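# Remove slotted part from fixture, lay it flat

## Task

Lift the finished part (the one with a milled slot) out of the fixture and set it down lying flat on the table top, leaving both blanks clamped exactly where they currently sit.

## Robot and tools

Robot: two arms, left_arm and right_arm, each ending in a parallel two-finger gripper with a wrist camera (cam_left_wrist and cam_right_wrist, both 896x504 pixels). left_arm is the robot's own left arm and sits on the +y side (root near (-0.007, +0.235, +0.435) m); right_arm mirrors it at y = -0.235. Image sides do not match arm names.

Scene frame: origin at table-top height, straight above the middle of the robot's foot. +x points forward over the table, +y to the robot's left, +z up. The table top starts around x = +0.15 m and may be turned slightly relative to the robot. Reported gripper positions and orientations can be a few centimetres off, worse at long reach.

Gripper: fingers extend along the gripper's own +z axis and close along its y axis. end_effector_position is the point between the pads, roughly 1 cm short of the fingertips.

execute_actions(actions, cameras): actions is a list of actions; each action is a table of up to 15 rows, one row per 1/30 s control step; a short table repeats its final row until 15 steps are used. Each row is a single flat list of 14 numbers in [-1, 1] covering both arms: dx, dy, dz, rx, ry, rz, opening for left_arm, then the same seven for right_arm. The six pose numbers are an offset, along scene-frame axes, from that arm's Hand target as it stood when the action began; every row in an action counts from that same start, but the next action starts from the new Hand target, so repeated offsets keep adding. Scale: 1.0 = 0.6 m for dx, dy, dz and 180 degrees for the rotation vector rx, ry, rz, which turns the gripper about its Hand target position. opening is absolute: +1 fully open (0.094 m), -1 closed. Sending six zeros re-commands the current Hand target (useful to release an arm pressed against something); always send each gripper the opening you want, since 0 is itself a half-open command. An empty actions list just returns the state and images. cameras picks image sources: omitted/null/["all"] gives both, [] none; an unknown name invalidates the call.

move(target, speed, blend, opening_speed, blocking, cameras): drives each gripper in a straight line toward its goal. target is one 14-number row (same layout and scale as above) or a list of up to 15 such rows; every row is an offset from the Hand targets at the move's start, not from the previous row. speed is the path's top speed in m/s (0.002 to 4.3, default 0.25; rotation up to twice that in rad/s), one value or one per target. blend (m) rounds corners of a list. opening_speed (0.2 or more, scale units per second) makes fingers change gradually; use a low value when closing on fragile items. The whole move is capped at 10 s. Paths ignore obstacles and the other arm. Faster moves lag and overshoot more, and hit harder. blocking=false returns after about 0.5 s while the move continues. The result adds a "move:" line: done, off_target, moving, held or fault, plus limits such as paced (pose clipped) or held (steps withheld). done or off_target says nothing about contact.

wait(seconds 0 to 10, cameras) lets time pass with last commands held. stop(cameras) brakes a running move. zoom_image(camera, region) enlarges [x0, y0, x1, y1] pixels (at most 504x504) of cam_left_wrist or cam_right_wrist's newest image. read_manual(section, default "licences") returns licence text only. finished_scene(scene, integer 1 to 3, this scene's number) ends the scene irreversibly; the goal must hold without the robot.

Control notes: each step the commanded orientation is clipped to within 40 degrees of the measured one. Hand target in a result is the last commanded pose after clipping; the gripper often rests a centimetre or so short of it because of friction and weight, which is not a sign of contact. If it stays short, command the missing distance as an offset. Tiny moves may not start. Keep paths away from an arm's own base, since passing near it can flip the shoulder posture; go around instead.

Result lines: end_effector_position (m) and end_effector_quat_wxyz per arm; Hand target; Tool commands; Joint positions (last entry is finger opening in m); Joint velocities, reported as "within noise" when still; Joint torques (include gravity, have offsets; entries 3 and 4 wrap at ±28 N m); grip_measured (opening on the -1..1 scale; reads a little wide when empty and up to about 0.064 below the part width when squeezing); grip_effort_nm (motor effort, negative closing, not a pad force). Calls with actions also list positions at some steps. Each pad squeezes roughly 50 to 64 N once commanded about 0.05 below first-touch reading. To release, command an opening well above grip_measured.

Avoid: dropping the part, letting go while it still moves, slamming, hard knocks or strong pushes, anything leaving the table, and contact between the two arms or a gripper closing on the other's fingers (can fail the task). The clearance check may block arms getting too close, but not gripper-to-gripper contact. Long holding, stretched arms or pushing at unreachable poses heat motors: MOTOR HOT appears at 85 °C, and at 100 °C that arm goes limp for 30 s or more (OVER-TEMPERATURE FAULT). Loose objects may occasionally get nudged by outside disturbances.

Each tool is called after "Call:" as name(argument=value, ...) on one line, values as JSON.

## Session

Call:
execute_actions(actions=[])

Scene clock: 0.00 s.
left_arm: end_effector_position=(+0.5633, +0.1772, +0.3950) grip_measured=+1.000 grip_effort_nm=n/a end_effector_quat_wxyz=(+0.429, +0.087, +0.822, -0.364) | right_arm: end_effector_position=(+0.4181, +0.1406, +0.2810) grip_measured=+1.000 grip_effort_nm=n/a end_effector_quat_wxyz=(+0.248, -0.742, +0.522, +0.340)
Joint positions: left_arm=[1.464 1.271 0.656 0.601 0.806 -0.063 0.094] | right_arm=[-0.797 1.718 1.073 -0.335 -0.437 -1.456 0.094]
Joint velocities: within noise
Joint torques (N m): no reading
Motor temperatures (°C): left_arm=[23 27 24 24 22 23 24] | right_arm=[26 31 26 26 22 22 21]
Heat: left arm: hottest shoulder 27 °C; right arm: hottest shoulder 31 °C.
Hand target: left_arm +0.5696, +0.1782, +0.4003; +0.437, +0.090, +0.819, -0.362 | right_arm +0.4269, +0.1445, +0.2885; -0.258, +0.742, -0.520, -0.335
Tool commands: left_gripper/opening=+1.0 right_gripper/opening=+1.0
camera_calibration:
cam_left_wrist: T_world_to_cam=[[-0.384186, -0.763449, 0.519179, 0.155259], [-0.914127, 0.235664, -0.3299, 0.625694], [0.129509, -0.601339, -0.788428, 0.460808], [0, 0, 0, 1]] pos_world=[0.571934, 0.24818, 0.489123]
cam_right_wrist: T_world_to_cam=[[0.925341, 0.378809, 0.0157212, -0.442561], [0.376271, -0.912476, -0.160649, 0.0381371], [-0.0465102, 0.154571, -0.986886, 0.386771], [0, 0, 0, 1]] pos_world=[0.413159, 0.142662, 0.394784]

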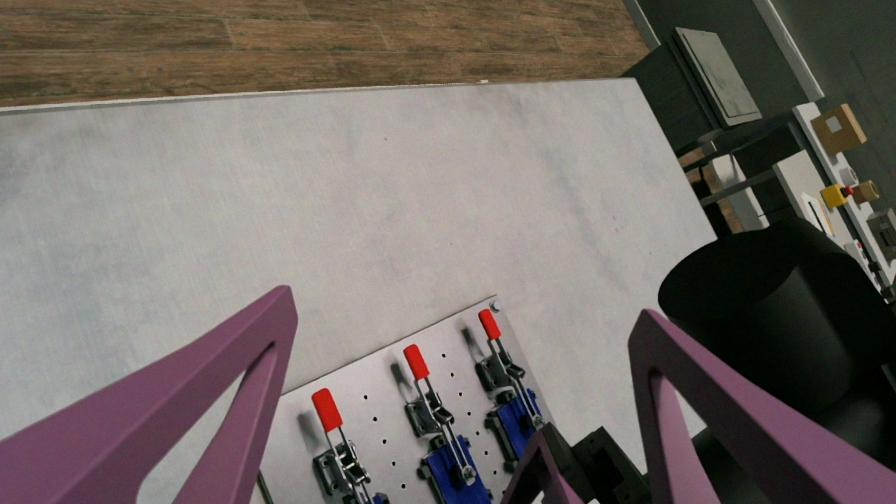

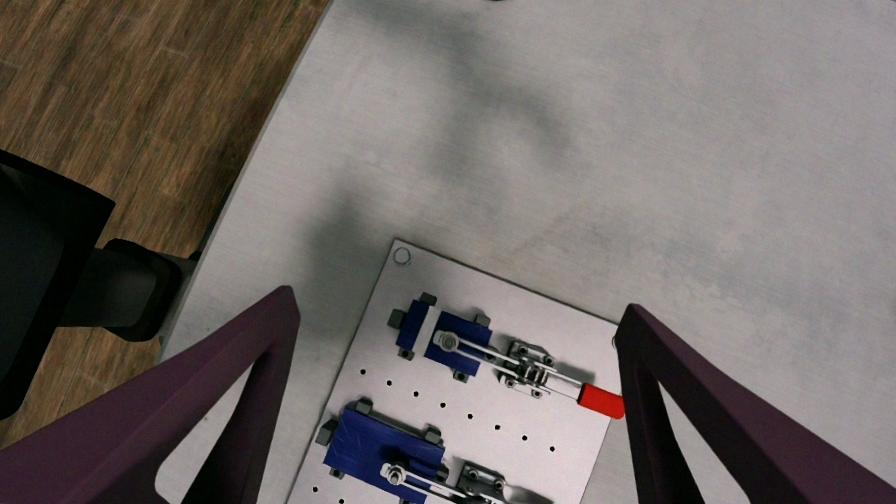

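Call:
move(target=[[0,0,0,0,0,0,1, 0.005,-0.491,0.07,0.037,-0.261,0.370,1],[-0.283,-0.097,-0.167,0.2018,0.0852,0.1359,1, 0.038,-0.791,-0.114,0.074,-0.522,0.740,1]], speed=0.4, blend=[0.03,0])

Scene clock: 43.90 s.
left_arm: end_effector_position=(+0.4016, +0.1239, +0.3002) grip_measured=+1.000 grip_effort_nm=0.012 end_effector_quat_wxyz=(+0.340, +0.007, +0.940, +0.005) | right_arm: end_effector_position=(+0.4507, -0.3231, +0.2219) grip_measured=+1.000 grip_effort_nm=0.012 end_effector_quat_wxyz=(+0.617, +0.753, +0.198, -0.111)
Joint positions: left_arm=[0.906 1.408 0.325 0.792 -0.513 -0.001 0.094] | right_arm=[-1.203 2.086 1.275 -1.659 1.558 -2.077 0.094]
Joint velocities: within noise
Joint torques (N m): left_arm=[-4.13 -7.12 0.42 2.52 -0.18 -0.23] | right_arm=[1.85 -13.8 0.25 -2.04 0.21 -0.26]
Motor temperatures (°C): left_arm=[23 29 25 24 22 23 24] | right_arm=[26 32 27 26 22 22 21]
Heat: left arm: hottest shoulder 29 °C; right arm: hottest shoulder 32 °C.
Hand target: left_arm +0.3998, +0.1201, +0.3001; +0.342, +0.000, +0.940, -0.001 | right_arm +0.4497, -0.3302, +0.2201; +0.382, +0.818, +0.429, -0.026
Off the commanded pose: left_arm 0.004 m, 1 deg | right_arm 0.007 m, 110 deg; orientation clipped.
joint sent to its limit (right arm) — joint 4 (wrist pitch), lower limit; joint 5 (wrist yaw), upper limit; joint 6 (wrist roll), lower limit. The joint targets are off in orientation, not in position.
move: off_target (right_arm); limits=paced
camera_calibration:
cam_left_wrist: T_world_to_cam=[[0.0642322, -0.996581, -0.0519577, 0.121905], [-0.997812, -0.0633196, -0.0190253, 0.436463], [0.0156703, 0.0530661, -0.998468, 0.402716], [0, 0, 0, 1]] pos_world=[0.421367, 0.127754, 0.416736]
cam_right_wrist: T_world_to_cam=[[-0.464028, 0.118079, -0.877916, 0.444058], [0.609731, 0.761507, -0.219855, 0.0420669], [0.642578, -0.637311, -0.425356, -0.289491], [0, 0, 0, 1]] pos_world=[0.366426, -0.268964, 0.275957]

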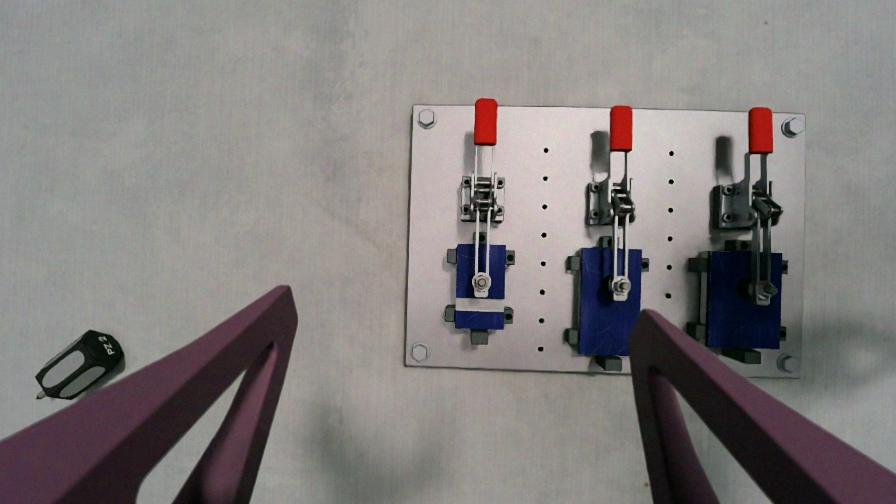

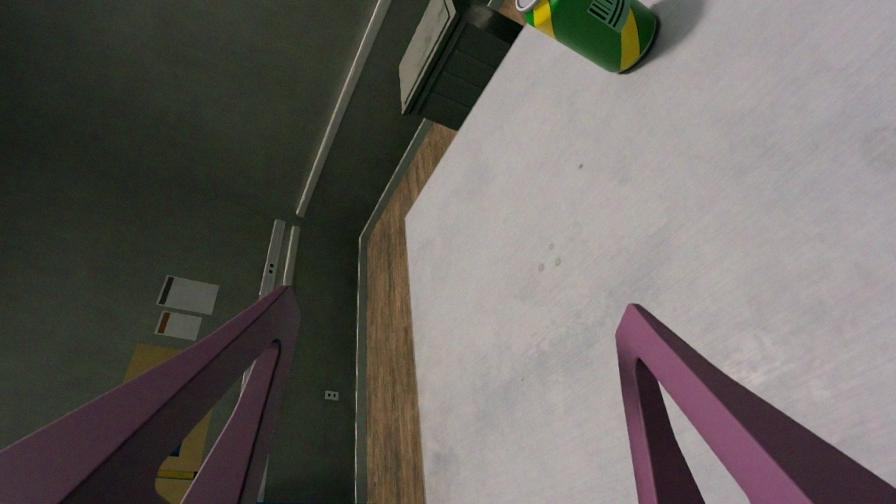

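Call:
move(target=[[0,0,0,0,0,0,1, -0.05,0.133,0.167,0.286,0.1413,-0.744,1],[0.13,0.01,-0.05,-0.0025,0.1667,0.0043,1, -0.05,0.133,0.167,0.0207,0.3036,0.650,1],[0.267,0.017,-0.167,-0.005,0.3333,0.0086,1, 0,0,0,0.2964,0.1357,0.2132,1]], speed=0.5)

Scene clock: 103.67 s.
left_arm: end_effector_position=(+0.5494, +0.1279, +0.2009) grip_measured=+1.000 grip_effort_nm=0.007 end_effector_quat_wxyz=(-0.177, -0.002, +0.984, -0.005) | right_arm: end_effector_position=(+0.4372, -0.3195, +0.2205) grip_measured=+1.000 grip_effort_nm=0.007 end_effector_quat_wxyz=(-0.137, +0.688, +0.702, +0.120)
Joint positions: left_arm=[1.147 1.827 1.496 -1.01 -0.171 -0.217 0.094] | right_arm=[-1.69 1.501 0.905 -0.494 -0.408 1.209 0.094]
Joint velocities: within noise
Joint torques (N m): left_arm=[-4.07 -15.68 6.68 -0.49 0.03 -0.28] | right_arm=[-2.78 -12.75 3.59 0.21 0.01 0.14]
Motor temperatures (°C): left_arm=[23 28 24 24 22 23 24] | right_arm=[26 35 27 26 22 22 21]
Heat: left arm: hottest shoulder 28 °C; right arm: hottest shoulder 35 °C.
Hand target: left_arm +0.5600, +0.1302, +0.1999; -0.173, -0.015, +0.985, -0.004 | right_arm +0.4496, -0.3301, +0.2200; -0.123, +0.696, +0.696, +0.123
Off the commanded pose: left_arm 0.011 m, 2 deg | right_arm 0.016 m, 2 deg.
move: off_target (left_arm, right_arm)
camera_calibration:
cam_left_wrist: T_world_to_cam=[[0.00892116, -0.997281, -0.0731467, 0.145928], [-0.510343, -0.0674465, 0.857322, 0.138921], [-0.859925, 0.0296816, -0.509557, 0.686804], [0, 0, 0, 1]] pos_world=[0.660195, 0.134516, 0.241541]
cam_right_wrist: T_world_to_cam=[[-0.998675, -0.0440111, -0.0266585, 0.430419], [-0.044464, 0.477392, 0.877565, 0.000561502], [-0.025896, 0.877588, -0.478717, 0.508943], [0, 0, 0, 1]] pos_world=[0.443053, -0.427967, 0.254621]

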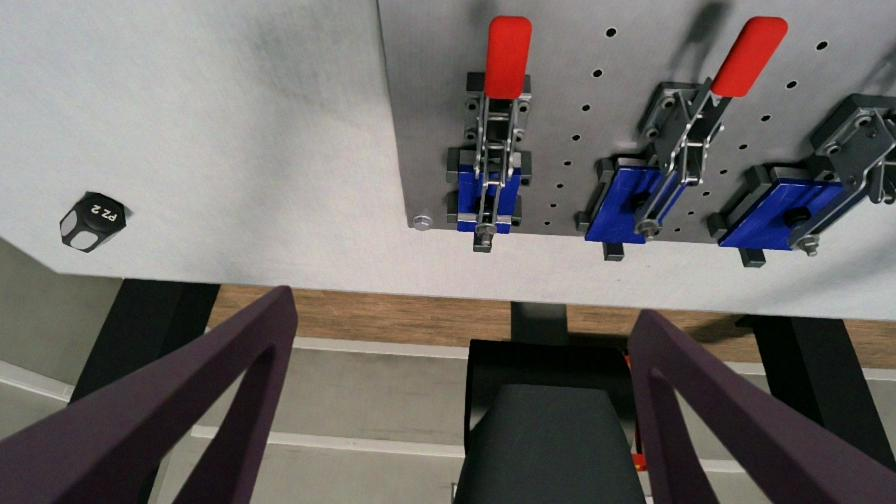

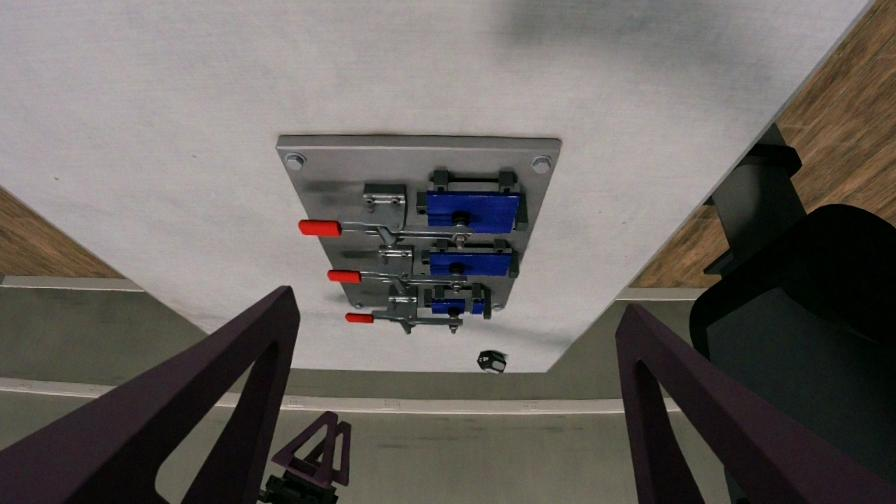

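Call:
move(target=[-0.027,-0.009,-0.158,0,0,0.0055,0, 0,0,0,0,0,0,1], speed=0.2, cameras=["cam_left_wrist"])

Scene clock: 118.30 s.
left_arm: end_effector_position=(+0.5280, +0.1226, +0.1026) grip_measured=+0.002 grip_effort_nm=-0.095 end_effector_quat_wxyz=(-0.188, -0.014, +0.982, -0.003) | right_arm: end_effector_position=(+0.4372, -0.3195, +0.2205) grip_measured=+1.000 grip_effort_nm=0.007 end_effector_quat_wxyz=(-0.137, +0.689, +0.702, +0.120)
Joint positions: left_arm=[1.176 2.022 1.539 -0.874 -0.159 -0.218 0.047] | right_arm=[-1.69 1.501 0.905 -0.494 -0.408 1.21 0.094]
Joint velocities: within noise
Joint torques (N m): left_arm=[-4.54 -17.73 4.98 0.23 0.05 -0.11] | right_arm=[-2.37 -12.81 3.54 0.17 0.01 0.14]
Motor temperatures (°C): left_arm=[23 29 25 24 22 23 24] | right_arm=[26 36 27 26 22 22 20]
Heat: left arm: hottest shoulder 29 °C; right arm: hottest shoulder 36 °C.
Hand target: left_arm +0.5436, +0.1248, +0.1052; -0.174, -0.023, +0.985, -0.005 | right_arm +0.4496, -0.3301, +0.2200; -0.123, +0.696, +0.697, +0.123
Off the commanded pose: left_arm 0.016 m, 2 deg | right_arm 0.016 m, 2 deg.
move: off_target (left_arm, right_arm)
camera_calibration:
cam_left_wrist: T_world_to_cam=[[0.0311657, -0.996236, -0.0808813, 0.122624], [-0.489692, -0.0857625, 0.867667, 0.202279], [-0.871338, 0.0125655, -0.490522, 0.624625], [0, 0, 0, 1]] pos_world=[0.639492, 0.131662, 0.1408]
Images, in order (width x height): cam_left_wrist 896x504.

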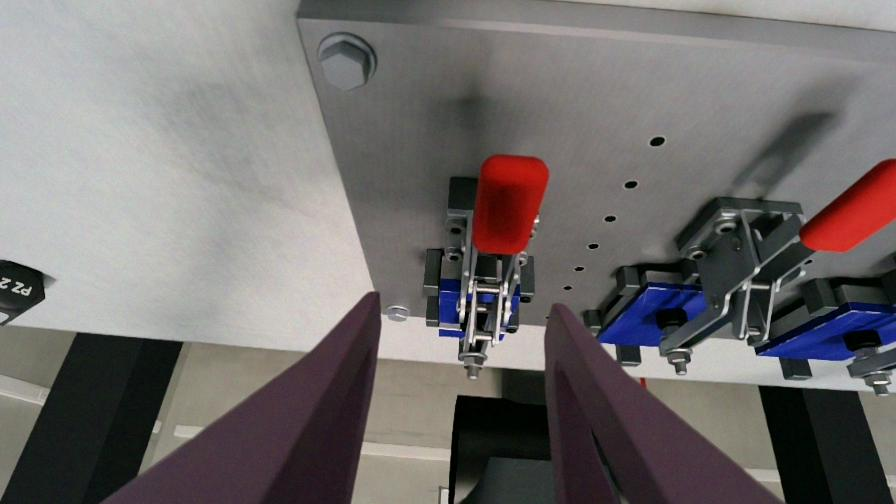

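Call:
move(target=[0.003,-0.023,-0.04,0,0,0.0055,0, 0,0,0,0,0,0,1], speed=0.1, cameras=["cam_left_wrist"])

Scene clock: 138.00 s.
left_arm: end_effector_position=(+0.5342, +0.1164, +0.0816) grip_measured=+0.002 grip_effort_nm=-0.100 end_effector_quat_wxyz=(-0.184, -0.023, +0.983, -0.004) | right_arm: end_effector_position=(+0.4372, -0.3195, +0.2205) grip_measured=+1.000 grip_effort_nm=0.002 end_effector_quat_wxyz=(-0.137, +0.689, +0.702, +0.120)
Joint positions: left_arm=[1.176 2.076 1.588 -0.86 -0.155 -0.233 0.047] | right_arm=[-1.69 1.501 0.905 -0.494 -0.408 1.211 0.094]
Joint velocities: within noise
Joint torques (N m): left_arm=[-5.71 -17.03 5 0.09 0.05 -0.3] | right_arm=[-2.32 -12.92 3.54 0.23 0.02 0.17]
Motor temperatures (°C): left_arm=[23 30 25 24 22 23 24] | right_arm=[26 36 27 26 22 22 20]
Heat: left arm: hottest shoulder 30 °C; right arm: hottest shoulder 36 °C.
Hand target: left_arm +0.5454, +0.1110, +0.0811; -0.173, -0.032, +0.984, -0.007 | right_arm +0.4496, -0.3301, +0.2200; -0.123, +0.696, +0.696, +0.123
Off the commanded pose: left_arm 0.012 m, 2 deg | right_arm 0.016 m, 2 deg.
move: off_target (left_arm, right_arm)
camera_calibration:
cam_left_wrist: T_world_to_cam=[[0.0496057, -0.995381, -0.082192, 0.104739], [-0.494994, -0.0959771, 0.863579, 0.22724], [-0.867479, -0.00215384, -0.497469, 0.620041], [0, 0, 0, 1]] pos_world=[0.64516, 0.127401, 0.12082]
Images, in order (width x height): cam_left_wrist 896x504.

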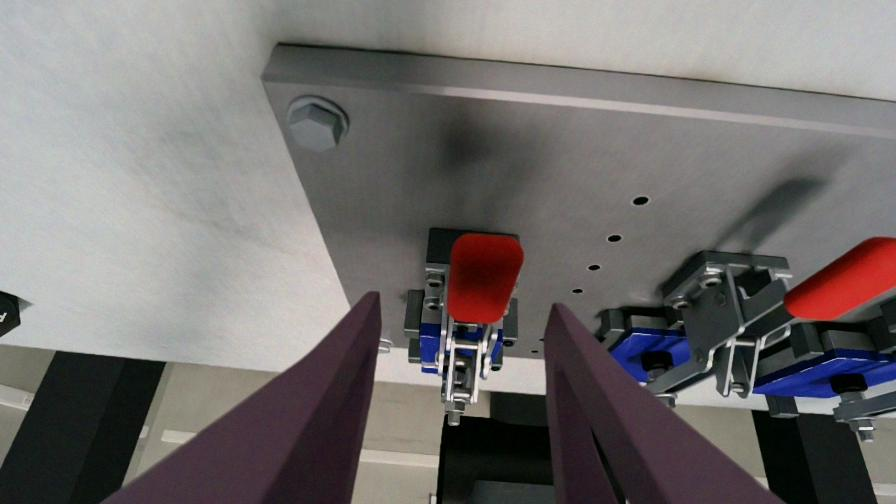

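Call:
move(target=[0.0,-0.009,-0.025,0,0,0,0, 0,0,0,0,0,0,1], speed=0.08, cameras=["cam_left_wrist"])

Scene clock: 145.30 s.
left_arm: end_effector_position=(+0.5353, +0.1130, +0.0675) grip_measured=+0.002 grip_effort_nm=-0.095 end_effector_quat_wxyz=(-0.184, -0.025, +0.983, -0.004) | right_arm: end_effector_position=(+0.4372, -0.3195, +0.2205) grip_measured=+1.000 grip_effort_nm=0.002 end_effector_quat_wxyz=(-0.137, +0.689, +0.702, +0.120)
Joint positions: left_arm=[1.176 2.112 1.616 -0.852 -0.155 -0.236 0.047] | right_arm=[-1.69 1.501 0.905 -0.494 -0.408 1.211 0.094]
Joint velocities: within noise
Joint torques (N m): left_arm=[-6.59 -16.56 5.05 0.23 0 -0.26] | right_arm=[-2.43 -12.86 3.58 0.16 -0.01 0.16]
Motor temperatures (°C): left_arm=[23 30 25 24 22 23 24] | right_arm=[26 36 27 26 22 22 20]
Heat: left arm: hottest shoulder 30 °C; right arm: hottest shoulder 36 °C.
Hand target: left_arm +0.5454, +0.1056, +0.0661; -0.174, -0.032, +0.984, -0.007 | right_arm +0.4496, -0.3301, +0.2200; -0.123, +0.696, +0.697, +0.123
Off the commanded pose: left_arm 0.013 m, 1 deg | right_arm 0.016 m, 2 deg.
move: off_target (left_arm, right_arm)
camera_calibration:
cam_left_wrist: T_world_to_cam=[[0.0526348, -0.99515, -0.0831081, 0.098463], [-0.495377, -0.0982814, 0.863101, 0.240185], [-0.867082, -0.00425932, -0.498147, 0.613962], [0, 0, 0, 1]] pos_world=[0.646155, 0.124206, 0.106723]
Images, in order (width x height): cam_left_wrist 896x504.

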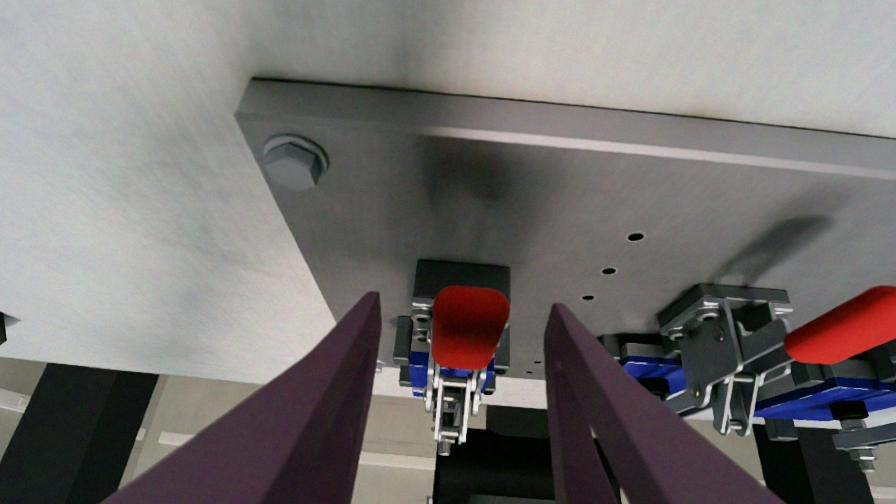

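Call:
move(target=[[0.0,-0.003,-0.007,0,0,0,0, 0,0,0,0,0,0,1],[0.0,-0.003,-0.007,0,0,0,-0.8, 0,0,0,0,0,0,1]], speed=0.06, opening_speed=0.7, cameras=["cam_left_wrist"])

Scene clock: 153.07 s.
left_arm: end_effector_position=(+0.5367, +0.1122, +0.0646) grip_measured=-0.612 grip_effort_nm=-1.018 end_effector_quat_wxyz=(-0.182, -0.026, +0.983, -0.004) | right_arm: end_effector_position=(+0.4372, -0.3195, +0.2205) grip_measured=+1.000 grip_effort_nm=0.007 end_effector_quat_wxyz=(-0.137, +0.689, +0.702, +0.120)
Joint positions: left_arm=[1.176 2.119 1.624 -0.85 -0.156 -0.238 0.018] | right_arm=[-1.69 1.501 0.905 -0.494 -0.408 1.211 0.094]
Joint velocities: within noise
Joint torques (N m): left_arm=[-6.36 -16.56 5 0.21 0 -0.23] | right_arm=[-2.37 -12.75 3.73 0.18 -0.01 0.16]
Motor temperatures (°C): left_arm=[23 31 26 24 22 23 24] | right_arm=[26 36 27 26 22 22 20]
Heat: left arm: hottest shoulder 31 °C; right arm: hottest shoulder 36 °C.
Hand target: left_arm +0.5455, +0.1038, +0.0619; -0.173, -0.032, +0.984, -0.006 | right_arm +0.4496, -0.3301, +0.2200; -0.123, +0.696, +0.697, +0.123
Off the commanded pose: left_arm 0.012 m, 1 deg | right_arm 0.016 m, 2 deg.
move: off_target (left_arm, right_arm); target 2's new opening was sent with left_arm's hand 0.012 m and 1 deg from that target
camera_calibration:
cam_left_wrist: T_world_to_cam=[[0.0547148, -0.994994, -0.0836252, 0.0962736], [-0.497349, -0.0997795, 0.861793, 0.244604], [-0.865823, -0.00556191, -0.500319, 0.613362], [0, 0, 0, 1]] pos_world=[0.647449, 0.12361, 0.104129]
Images, in order (width x height): cam_left_wrist 896x504.

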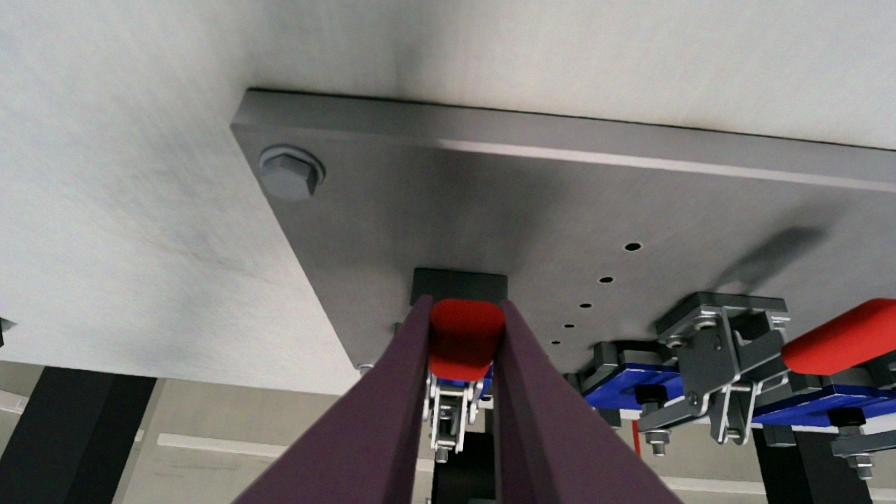

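Call:
move(target=[[-0.017,0,0.06,0,-0.044,0,-0.8, 0,0,0,0,0,0,1],[-0.022,0,0.11,0,-0.083,0,-0.8, 0,0,0,0,0,0,1],[-0.052,0,0.15,0,-0.133,0,-0.8, 0,0,0,0,0,0,1],[-0.112,0,0.15,0,-0.19,0,-0.8, 0,0,0,0,0,0,1]], speed=0.08)

Scene clock: 163.90 s.
left_arm: end_effector_position=(+0.4811, +0.1123, +0.1035) grip_measured=-0.613 grip_effort_nm=-1.023 end_effector_quat_wxyz=(+0.110, -0.034, +0.993, -0.010) | right_arm: end_effector_position=(+0.4372, -0.3195, +0.2205) grip_measured=+1.000 grip_effort_nm=0.002 end_effector_quat_wxyz=(-0.137, +0.689, +0.702, +0.120)
Joint positions: left_arm=[1.116 1.876 0.94 0.174 -0.279 -0.172 0.018] | right_arm=[-1.69 1.501 0.905 -0.494 -0.408 1.211 0.094]
Joint velocities: within noise
Joint torques (N m): left_arm=[-8.06 -21.89 -4.93 0.05 -0.92 -0.16] | right_arm=[-2.32 -12.98 3.56 0.16 0 0.14]
Motor temperatures (°C): left_arm=[23 31 26 24 22 23 25] | right_arm=[25 36 27 26 22 22 20]
Heat: left arm: hottest shoulder 31 °C; right arm: hottest shoulder 36 °C.
Hand target: left_arm +0.4782, +0.1039, +0.1519; +0.124, -0.028, +0.992, -0.015 | right_arm +0.4496, -0.3301, +0.2200; -0.123, +0.696, +0.697, +0.123
Off the commanded pose: left_arm 0.049 m, 2 deg | right_arm 0.016 m, 2 deg.
move: off_target (left_arm, right_arm)
camera_calibration:
cam_left_wrist: T_world_to_cam=[[0.112348, -0.992886, -0.0394281, 0.0702069], [-0.889166, -0.118166, 0.442065, 0.417537], [-0.443579, -0.0146071, -0.896116, 0.423583], [0, 0, 0, 1]] pos_world=[0.551265, 0.125234, 0.19777]
cam_right_wrist: T_world_to_cam=[[-0.998751, -0.0426421, -0.026047, 0.430783], [-0.0432726, 0.477463, 0.877586, 0.0000556885], [-0.0249856, 0.877617, -0.478712, 0.508549], [0, 0, 0, 1]] pos_world=[0.442953, -0.427968, 0.25462]

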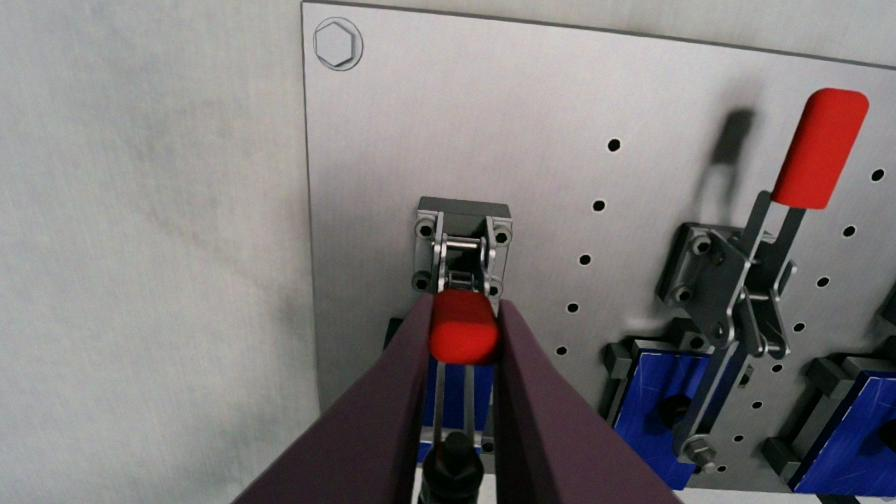

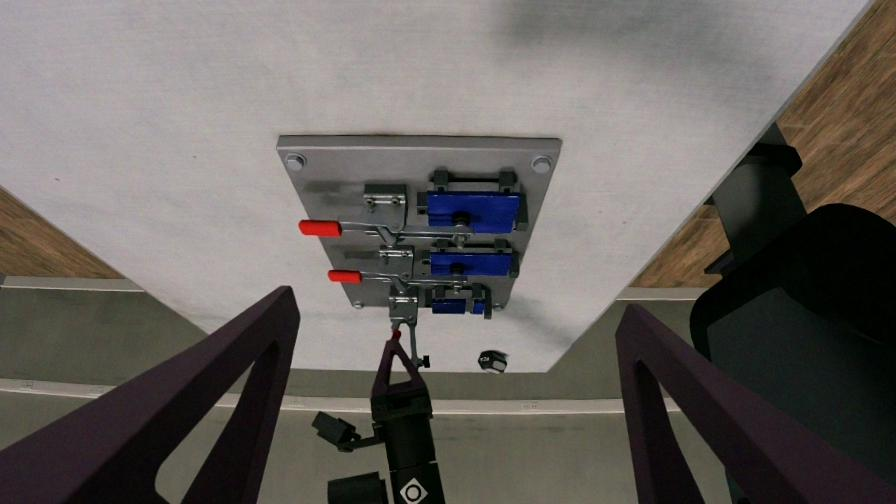

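Call:
zoom_image(camera="cam_right_wrist", region=[300, 270, 520, 430])

Scaled by 2.291 from the camera's 896x504 image, which has a finer 1280x720 frame.

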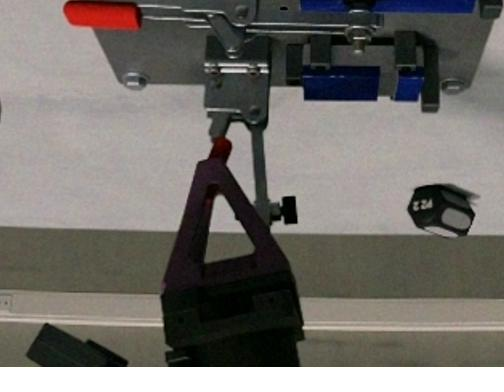

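Call:
move(target=[[0.017,0,-0.07,0,0,0,-0.8, 0,0,0,0,0,0,1],[0.017,0,-0.07,0,0,0,-0.2, 0,0,0,0,0,0,1],[0.017,0,0.13,0,0,0,-0.2, 0,0,0,0,0,0,1],[-0.155,0.003,0.022,0.0177,-0.1418,-0.0027,0.6, 0,0,0,0,0,0,1]], speed=0.15, blend=[0,0,0.03,0])

Scene clock: 198.47 s.
left_arm: end_effector_position=(+0.3937, +0.1085, +0.1647) grip_measured=+0.597 grip_effort_nm=0.115 end_effector_quat_wxyz=(+0.344, -0.030, +0.939, +0.006) | right_arm: end_effector_position=(+0.4372, -0.3195, +0.2205) grip_measured=+1.000 grip_effort_nm=0.002 end_effector_quat_wxyz=(-0.137, +0.689, +0.702, +0.120)
Joint positions: left_arm=[0.992 2.029 0.518 1.239 -0.456 -0.039 0.075] | right_arm=[-1.69 1.501 0.905 -0.494 -0.408 1.211 0.094]
Joint velocities: within noise
Joint torques (N m): left_arm=[-5.89 -8.7 -3.3 2.33 -0.12 0.15] | right_arm=[-2.32 -12.92 3.6 0.17 -0.01 0.17]
Motor temperatures (°C): left_arm=[23 32 25 24 23 23 25] | right_arm=[25 36 28 26 22 22 20]
Heat: left arm: hottest shoulder 32 °C; right arm: hottest shoulder 36 °C.
Hand target: left_arm +0.3853, +0.1056, +0.1651; +0.340, -0.017, +0.940, +0.005 | right_arm +0.4496, -0.3301, +0.2200; -0.123, +0.696, +0.696, +0.123
Off the commanded pose: left_arm 0.009 m, 2 deg | right_arm 0.016 m, 2 deg.
move: off_target (right_arm); target 2's new opening was sent with left_arm's hand 0.012 m and 1 deg from that target
camera_calibration:
cam_left_wrist: T_world_to_cam=[[0.132453, -0.990822, -0.0269882, 0.0684436], [-0.990976, -0.131811, -0.0243461, 0.430648], [0.0205653, 0.0299694, -0.999339, 0.268954], [0, 0, 0, 1]] pos_world=[0.412165, 0.116519, 0.281108]
cam_right_wrist: T_world_to_cam=[[-0.998767, -0.0422833, -0.0260185, 0.430936], [-0.043076, 0.47748, 0.877586, -0.0000238639], [-0.0246839, 0.877625, -0.478713, 0.508419], [0, 0, 0, 1]] pos_world=[0.442953, -0.427969, 0.25462]

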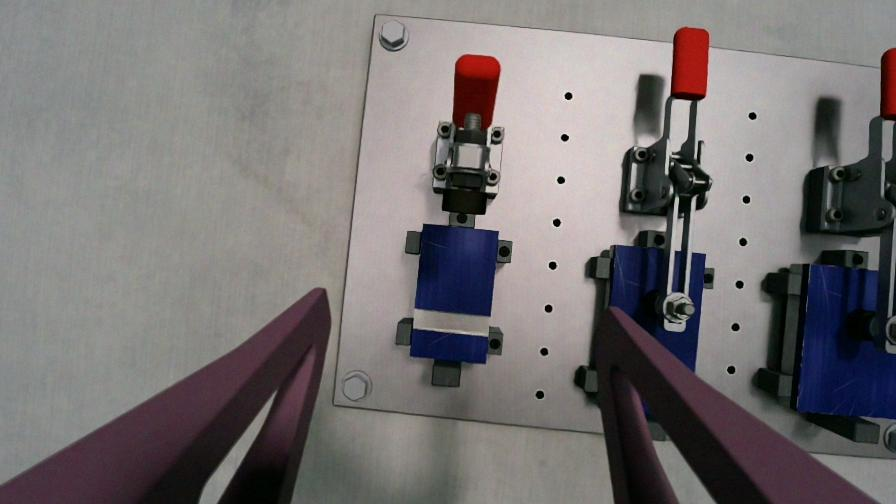

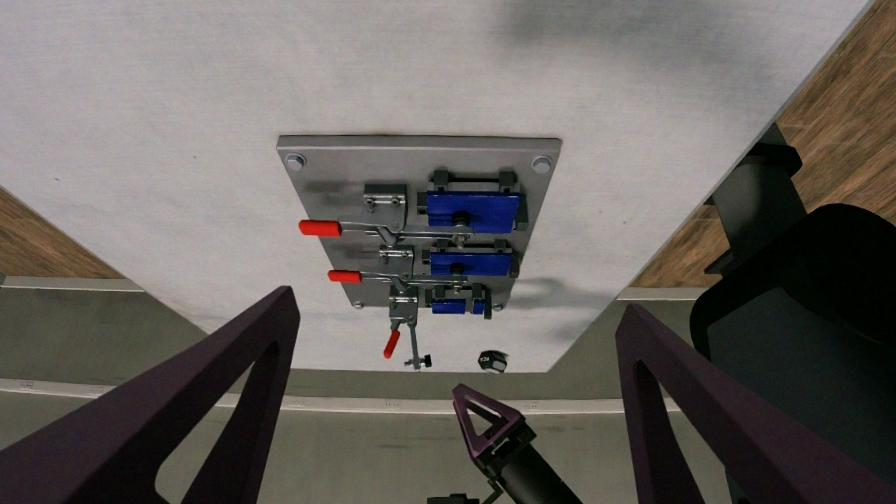

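Call:
move(target=[0.028,0.01,-0.122,0,0,-0.010,0.4, 0,0,0,0,0,0,1], speed=0.15, cameras=["cam_left_wrist"])

Scene clock: 259.50 s.
left_arm: end_effector_position=(+0.4003, +0.1098, +0.0931) grip_measured=+0.402 grip_effort_nm=-0.100 end_effector_quat_wxyz=(+0.336, -0.008, +0.942, -0.003) | right_arm: end_effector_position=(+0.4372, -0.3195, +0.2205) grip_measured=+1.000 grip_effort_nm=0.007 end_effector_quat_wxyz=(-0.137, +0.689, +0.702, +0.120)
Joint positions: left_arm=[1.073 2.221 0.671 1.268 -0.347 0.013 0.066] | right_arm=[-1.69 1.501 0.905 -0.494 -0.408 1.211 0.094]
Joint velocities: within noise
Joint torques (N m): left_arm=[-4.25 -9.99 -2.61 2.33 0.07 0.17] | right_arm=[-2.61 -12.75 3.6 0.2 0.01 0.17]
Motor temperatures (°C): left_arm=[23 30 25 24 22 23 25] | right_arm=[25 36 28 26 22 22 20]
Heat: left arm: hottest shoulder 30 °C; right arm: hottest shoulder 36 °C.
Hand target: left_arm +0.4020, +0.1116, +0.0919; +0.340, -0.002, +0.940, +0.000 | right_arm +0.4496, -0.3301, +0.2200; -0.123, +0.696, +0.696, +0.123
Off the commanded pose: left_arm 0.003 m, 1 deg | right_arm 0.016 m, 2 deg.
move: off_target (right_arm)
camera_calibration:
cam_left_wrist: T_world_to_cam=[[0.0845996, -0.996068, -0.0262781, 0.0865398], [-0.996404, -0.0844466, -0.00688235, 0.430885], [0.00463619, 0.0267659, -0.999631, 0.20404], [0, 0, 0, 1]] pos_world=[0.421069, 0.117125, 0.209204]
Images, in order (width x height): cam_left_wrist 896x504.

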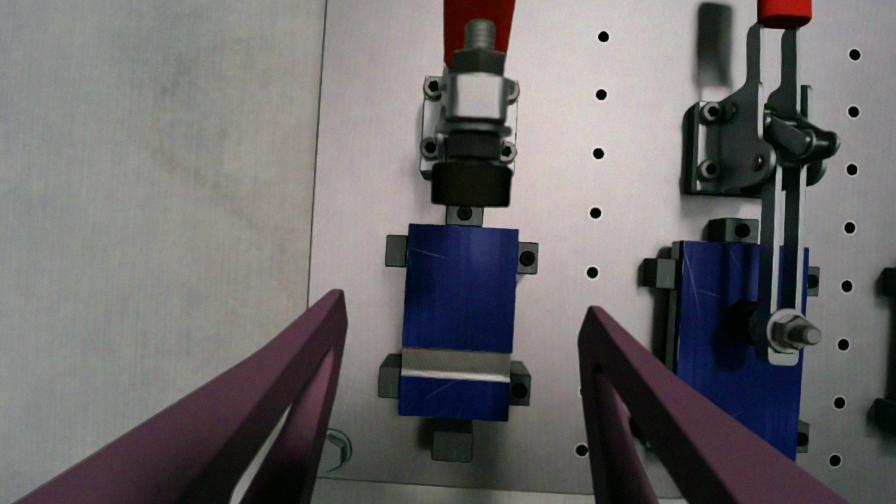

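Call:
move(target=[0.0,0.0,-0.052,0,0,0.005,0.3, 0,0,0,0,0,0,1], speed=0.1, cameras=["cam_left_wrist"])

Scene clock: 269.77 s.
left_arm: end_effector_position=(+0.4002, +0.1080, +0.0621) grip_measured=+0.302 grip_effort_nm=-0.100 end_effector_quat_wxyz=(+0.336, -0.010, +0.942, -0.001) | right_arm: end_effector_position=(+0.4372, -0.3195, +0.2205) grip_measured=+1.000 grip_effort_nm=0.002 end_effector_quat_wxyz=(-0.137, +0.689, +0.702, +0.120)
Joint positions: left_arm=[1.087 2.307 0.746 1.281 -0.339 0.013 0.061] | right_arm=[-1.69 1.501 0.905 -0.494 -0.408 1.211 0.094]
Joint velocities: within noise
Joint torques (N m): left_arm=[-3.43 -9.52 -2.71 2.54 0.01 0.05] | right_arm=[-2.55 -12.81 3.58 0.18 0 0.16]
Motor temperatures (°C): left_arm=[23 30 25 24 22 23 25] | right_arm=[25 36 28 26 22 22 20]
Heat: left arm: hottest shoulder 30 °C; right arm: hottest shoulder 36 °C.
Hand target: left_arm +0.4020, +0.1115, +0.0607; +0.340, -0.009, +0.940, +0.003 | right_arm +0.4496, -0.3301, +0.2200; -0.123, +0.696, +0.696, +0.123
Off the commanded pose: left_arm 0.004 m, 1 deg | right_arm 0.016 m, 2 deg.
move: off_target (right_arm)
camera_calibration:
cam_left_wrist: T_world_to_cam=[[0.0918084, -0.995342, -0.0294325, 0.0812779], [-0.995767, -0.0916394, -0.00704348, 0.430992], [0.00431349, 0.0299546, -0.999542, 0.172859], [0, 0, 0, 1]] pos_world=[0.42096, 0.115217, 0.178208]
Images, in order (width x height): cam_left_wrist 896x504.

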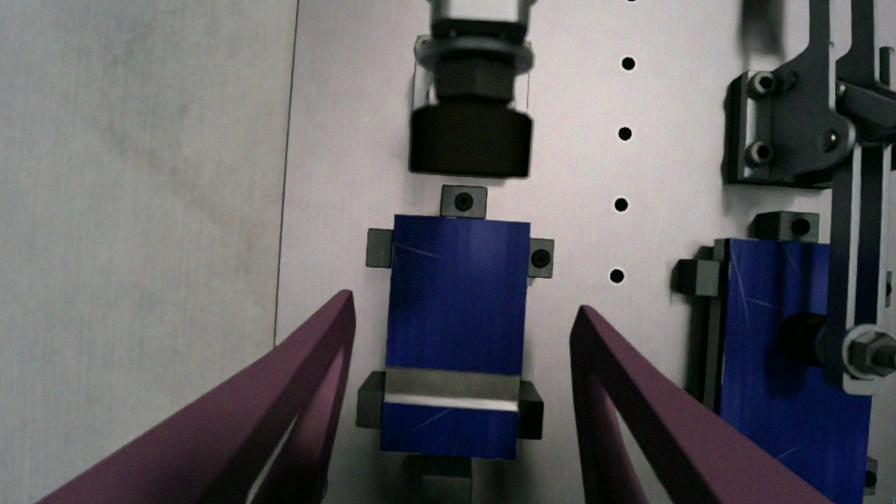

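Call:
move(target=[0.0,0.004,-0.022,0,0,0.0,0.15, 0,0,0,0,0,0,1], speed=0.06, cameras=["cam_left_wrist"])

Scene clock: 278.13 s.
left_arm: end_effector_position=(+0.4012, +0.1103, +0.0495) grip_measured=+0.152 grip_effort_nm=-0.095 end_effector_quat_wxyz=(+0.336, -0.013, +0.942, -0.002) | right_arm: end_effector_position=(+0.4372, -0.3195, +0.2205) grip_measured=+1.000 grip_effort_nm=0.007 end_effector_quat_wxyz=(-0.137, +0.689, +0.702, +0.120)
Joint positions: left_arm=[1.102 2.339 0.775 1.286 -0.326 0.013 0.054] | right_arm=[-1.69 1.501 0.905 -0.494 -0.408 1.211 0.094]
Joint velocities: within noise
Joint torques (N m): left_arm=[-3.96 -10.11 -2.85 2.43 0.1 0.06] | right_arm=[-2.37 -12.57 3.55 0.2 0 0.17]
Motor temperatures (°C): left_arm=[23 30 25 24 22 23 25] | right_arm=[25 36 28 26 22 22 20]
Heat: left arm: hottest shoulder 30 °C; right arm: hottest shoulder 36 °C.
Hand target: left_arm +0.4023, +0.1140, +0.0475; +0.341, -0.009, +0.940, +0.003 | right_arm +0.4496, -0.3301, +0.2200; -0.123, +0.696, +0.696, +0.123
Off the commanded pose: left_arm 0.004 m, 1 deg | right_arm 0.016 m, 2 deg.
move: off_target (right_arm)
camera_calibration:
cam_left_wrist: T_world_to_cam=[[0.0953317, -0.995099, -0.0262655, 0.0813939], [-0.995428, -0.0951403, -0.00844554, 0.432433], [0.00590524, 0.0269505, -0.999619, 0.159975], [0, 0, 0, 1]] pos_world=[0.421752, 0.117825, 0.165704]
Images, in order (width x height): cam_left_wrist 896x504.

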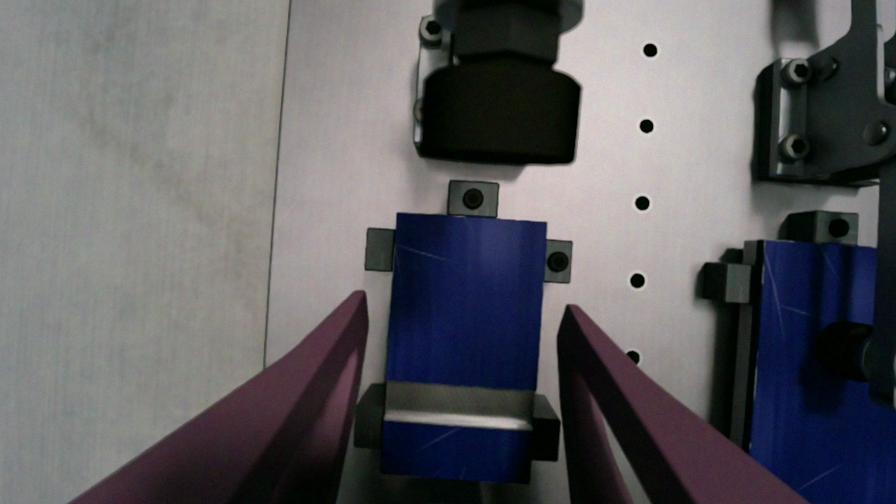

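Call:
move(target=[[0.0,-0.002,-0.0035,0,0,0.0,0.15, 0,0,0,0,0,0,1],[0.0,-0.002,-0.0035,0,0,0.0,-0.4, 0,0,0,0,0,0,1]], speed=0.05, opening_speed=0.3, cameras=["cam_left_wrist"])

Scene clock: 286.63 s.
left_arm: end_effector_position=(+0.4023, +0.1101, +0.0478) grip_measured=-0.137 grip_effort_nm=-1.028 end_effector_quat_wxyz=(+0.337, -0.013, +0.941, -0.001) | right_arm: end_effector_position=(+0.4372, -0.3195, +0.2205) grip_measured=+1.000 grip_effort_nm=0.002 end_effector_quat_wxyz=(-0.137, +0.689, +0.702, +0.120)
Joint positions: left_arm=[1.102 2.344 0.782 1.287 -0.326 0.013 0.041] | right_arm=[-1.69 1.501 0.905 -0.494 -0.408 1.211 0.094]
Joint velocities: within noise
Joint torques (N m): left_arm=[-3.84 -9.52 -2.59 2.3 -0.05 0.15] | right_arm=[-2.55 -12.81 3.56 0.13 0.01 0.18]
Motor temperatures (°C): left_arm=[23 29 25 24 22 23 25] | right_arm=[25 36 28 26 22 22 20]
Heat: left arm: hottest shoulder 29 °C; right arm: hottest shoulder 36 °C.
Hand target: left_arm +0.4022, +0.1129, +0.0454; +0.341, -0.009, +0.940, +0.003 | right_arm +0.4496, -0.3301, +0.2200; -0.123, +0.696, +0.696, +0.123
Off the commanded pose: left_arm 0.004 m, 1 deg | right_arm 0.016 m, 2 deg.
move: off_target (right_arm)
camera_calibration:
cam_left_wrist: T_world_to_cam=[[0.0969988, -0.994936, -0.0263194, 0.0804465], [-0.99525, -0.0967422, -0.0108567, 0.433804], [0.00825554, 0.0272475, -0.999595, 0.157141], [0, 0, 0, 1]] pos_world=[0.422643, 0.117725, 0.163905]
Images, in order (width x height): cam_left_wrist 896x504.

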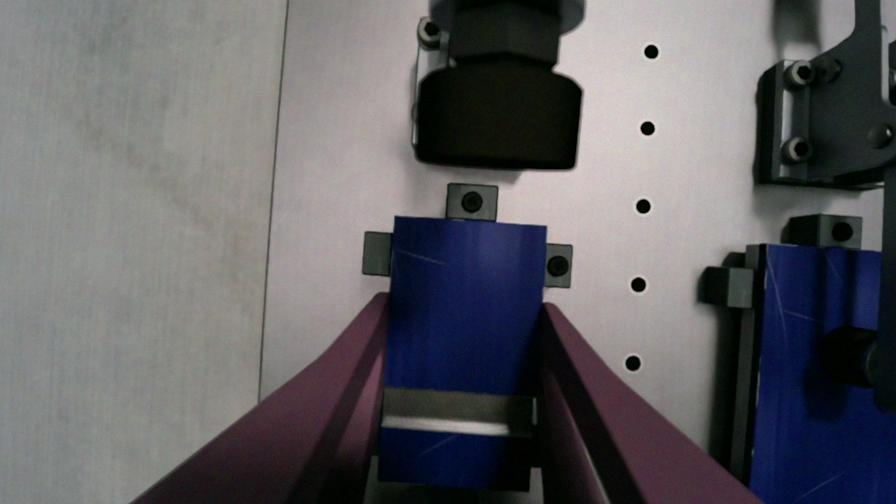

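Call:
move(target=[[0.0,0,0.042,0,0,0.0,-0.4, 0,0,0,0,0,0,1],[-0.067,0,0.117,0,0,0.0,-0.4, 0,0,0,0,0,0,1],[-0.067,0.24,0.105,0,0,0.0,-0.4, 0,0,0,0,0,0,1]], speed=[0.07,0.12,0.2], blend=[0.005,0.02,0])

Call:
zoom_image(camera="cam_right_wrist", region=[400, 300, 560, 420])

Scene clock: 306.97 s.
left_arm: end_effector_position=(+0.3669, +0.2569, +0.0984) grip_measured=-0.137 grip_effort_nm=-1.013 end_effector_quat_wxyz=(+0.343, -0.018, +0.939, +0.001) | right_arm: end_effector_position=(+0.4372, -0.3195, +0.2205) grip_measured=+1.000 grip_effort_nm=0.007 end_effector_quat_wxyz=(-0.137, +0.689, +0.702, +0.120)
Joint positions: left_arm=[1.466 2.238 0.542 1.449 0.019 0.102 0.041] | right_arm=[-1.69 1.501 0.905 -0.494 -0.408 1.211 0.094]
Joint velocities: within noise
Joint torques (N m): left_arm=[-1.26 -10.7 -6.6 2.32 0.08 0.17] | right_arm=[-2.32 -12.81 3.59 0.18 0.01 0.14]
Motor temperatures (°C): left_arm=[23 29 25 24 22 23 26] | right_arm=[25 36 28 26 22 22 20]
Heat: left arm: hottest shoulder 29 °C; right arm: hottest shoulder 36 °C.
Hand target: left_arm +0.3619, +0.2568, +0.1084; +0.340, -0.009, +0.940, +0.003 | right_arm +0.4496, -0.3301, +0.2200; -0.123, +0.696, +0.696, +0.123
Off the commanded pose: left_arm 0.011 m, 1 deg | right_arm 0.016 m, 2 deg.
move: off_target (left_arm, right_arm)
camera_calibration:
cam_left_wrist: T_world_to_cam=[[0.107783, -0.993839, -0.0258091, 0.226855], [-0.99399, -0.107227, -0.0220294, 0.416579], [0.0191263, 0.0280284, -0.999424, 0.199889], [0, 0, 0, 1]] pos_world=[0.385801, 0.264523, 0.214806]
cam_right_wrist: T_world_to_cam=[[-0.998767, -0.0422833, -0.0260185, 0.430936], [-0.043076, 0.47748, 0.877586, -0.0000238639], [-0.0246839, 0.877625, -0.478713, 0.508419], [0, 0, 0, 1]] pos_world=[0.442953, -0.427969, 0.25462]

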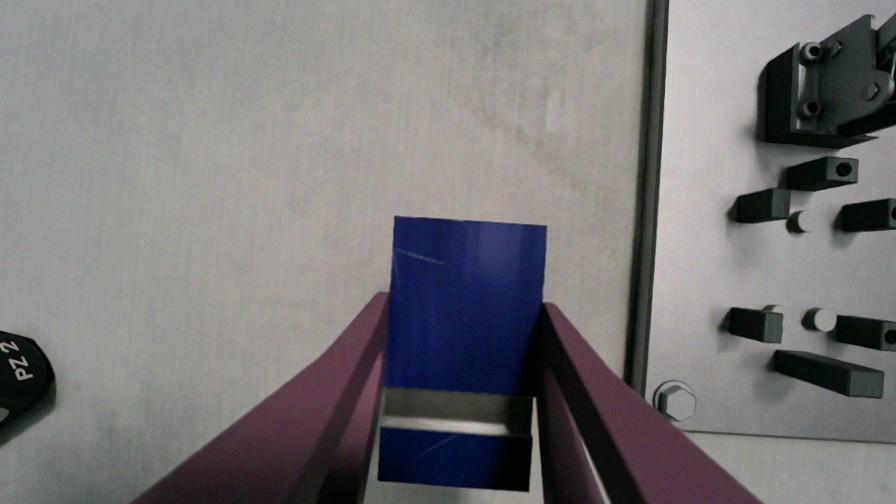

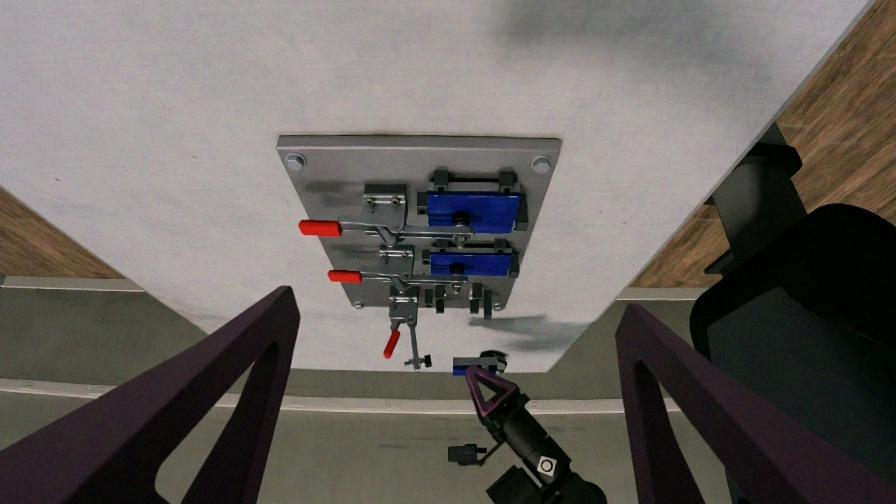

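Scaled by 3.150 from the camera's 896x504 image, which has a finer 1280x720 frame.

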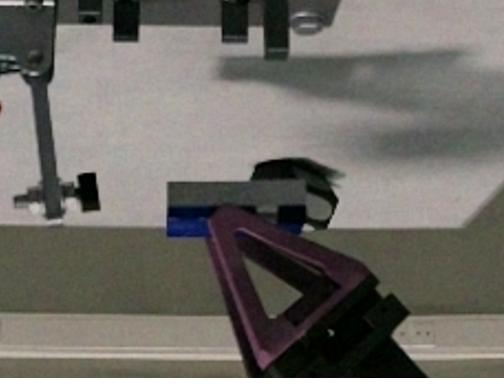

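Call:
move(target=[0.0,0,-0.108,0,0,0.0,-0.4, 0,0,0,0,0,0,1], speed=0.1)

Call:
zoom_image(camera="cam_right_wrist", region=[430, 280, 550, 380])

Scene clock: 330.53 s.
left_arm: end_effector_position=(+0.3603, +0.2531, +0.0430) grip_measured=-0.137 grip_effort_nm=-1.023 end_effector_quat_wxyz=(+0.335, -0.016, +0.942, -0.003) | right_arm: end_effector_position=(+0.4372, -0.3195, +0.2205) grip_measured=+1.000 grip_effort_nm=0.007 end_effector_quat_wxyz=(-0.137, +0.689, +0.702, +0.120)
Joint positions: left_arm=[1.47 2.388 0.673 1.449 0.03 0.105 0.041] | right_arm=[-1.69 1.501 0.905 -0.494 -0.408 1.211 0.094]
Joint velocities: within noise
Joint torques (N m): left_arm=[-0.85 -9.11 -3.89 2.5 0.08 0.17] | right_arm=[-2.49 -12.86 3.55 0.21 0.02 0.14]
Motor temperatures (°C): left_arm=[23 30 26 24 22 23 26] | right_arm=[25 36 28 25 22 22 20]
Heat: left arm: hottest shoulder 30 °C; right arm: hottest shoulder 36 °C.
Hand target: left_arm +0.3621, +0.2568, +0.0436; +0.341, -0.009, +0.940, +0.003 | right_arm +0.4496, -0.3301, +0.2200; -0.123, +0.696, +0.696, +0.123
Off the commanded pose: left_arm 0.004 m, 1 deg | right_arm 0.016 m, 2 deg.
move: off_target (right_arm)
camera_calibration:
cam_left_wrist: T_world_to_cam=[[0.100625, -0.994682, -0.0219842, 0.22508], [-0.994921, -0.100546, -0.00467546, 0.406337], [0.00244018, 0.022343, -0.999747, 0.152189], [0, 0, 0, 1]] pos_world=[0.381254, 0.261338, 0.158998]
cam_right_wrist: T_world_to_cam=[[-0.998767, -0.0422833, -0.0260185, 0.430936], [-0.043076, 0.47748, 0.877586, -0.0000238639], [-0.0246839, 0.877625, -0.478713, 0.508419], [0, 0, 0, 1]] pos_world=[0.442953, -0.427969, 0.25462]

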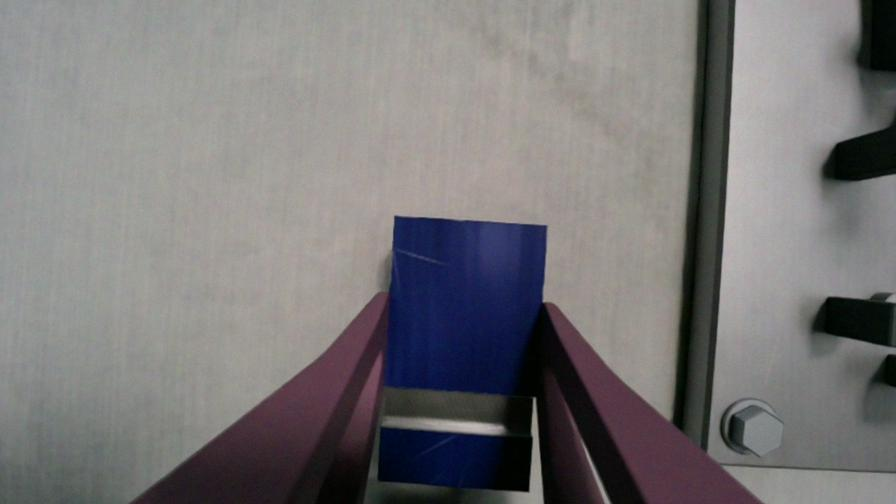

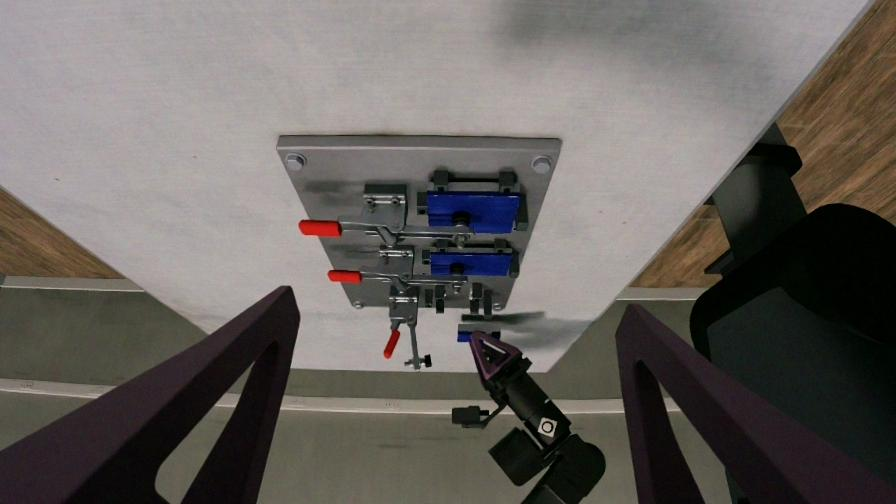

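Scaled by 4.200 from the camera's 896x504 image, which has a finer 1280x720 frame.

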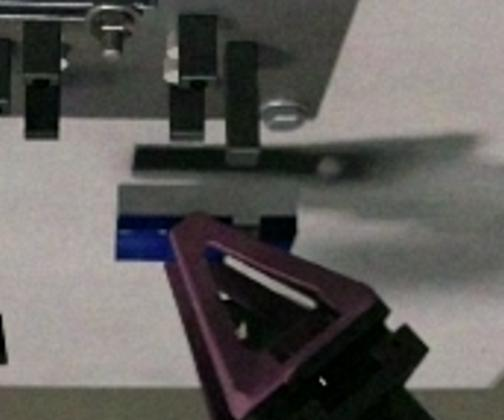

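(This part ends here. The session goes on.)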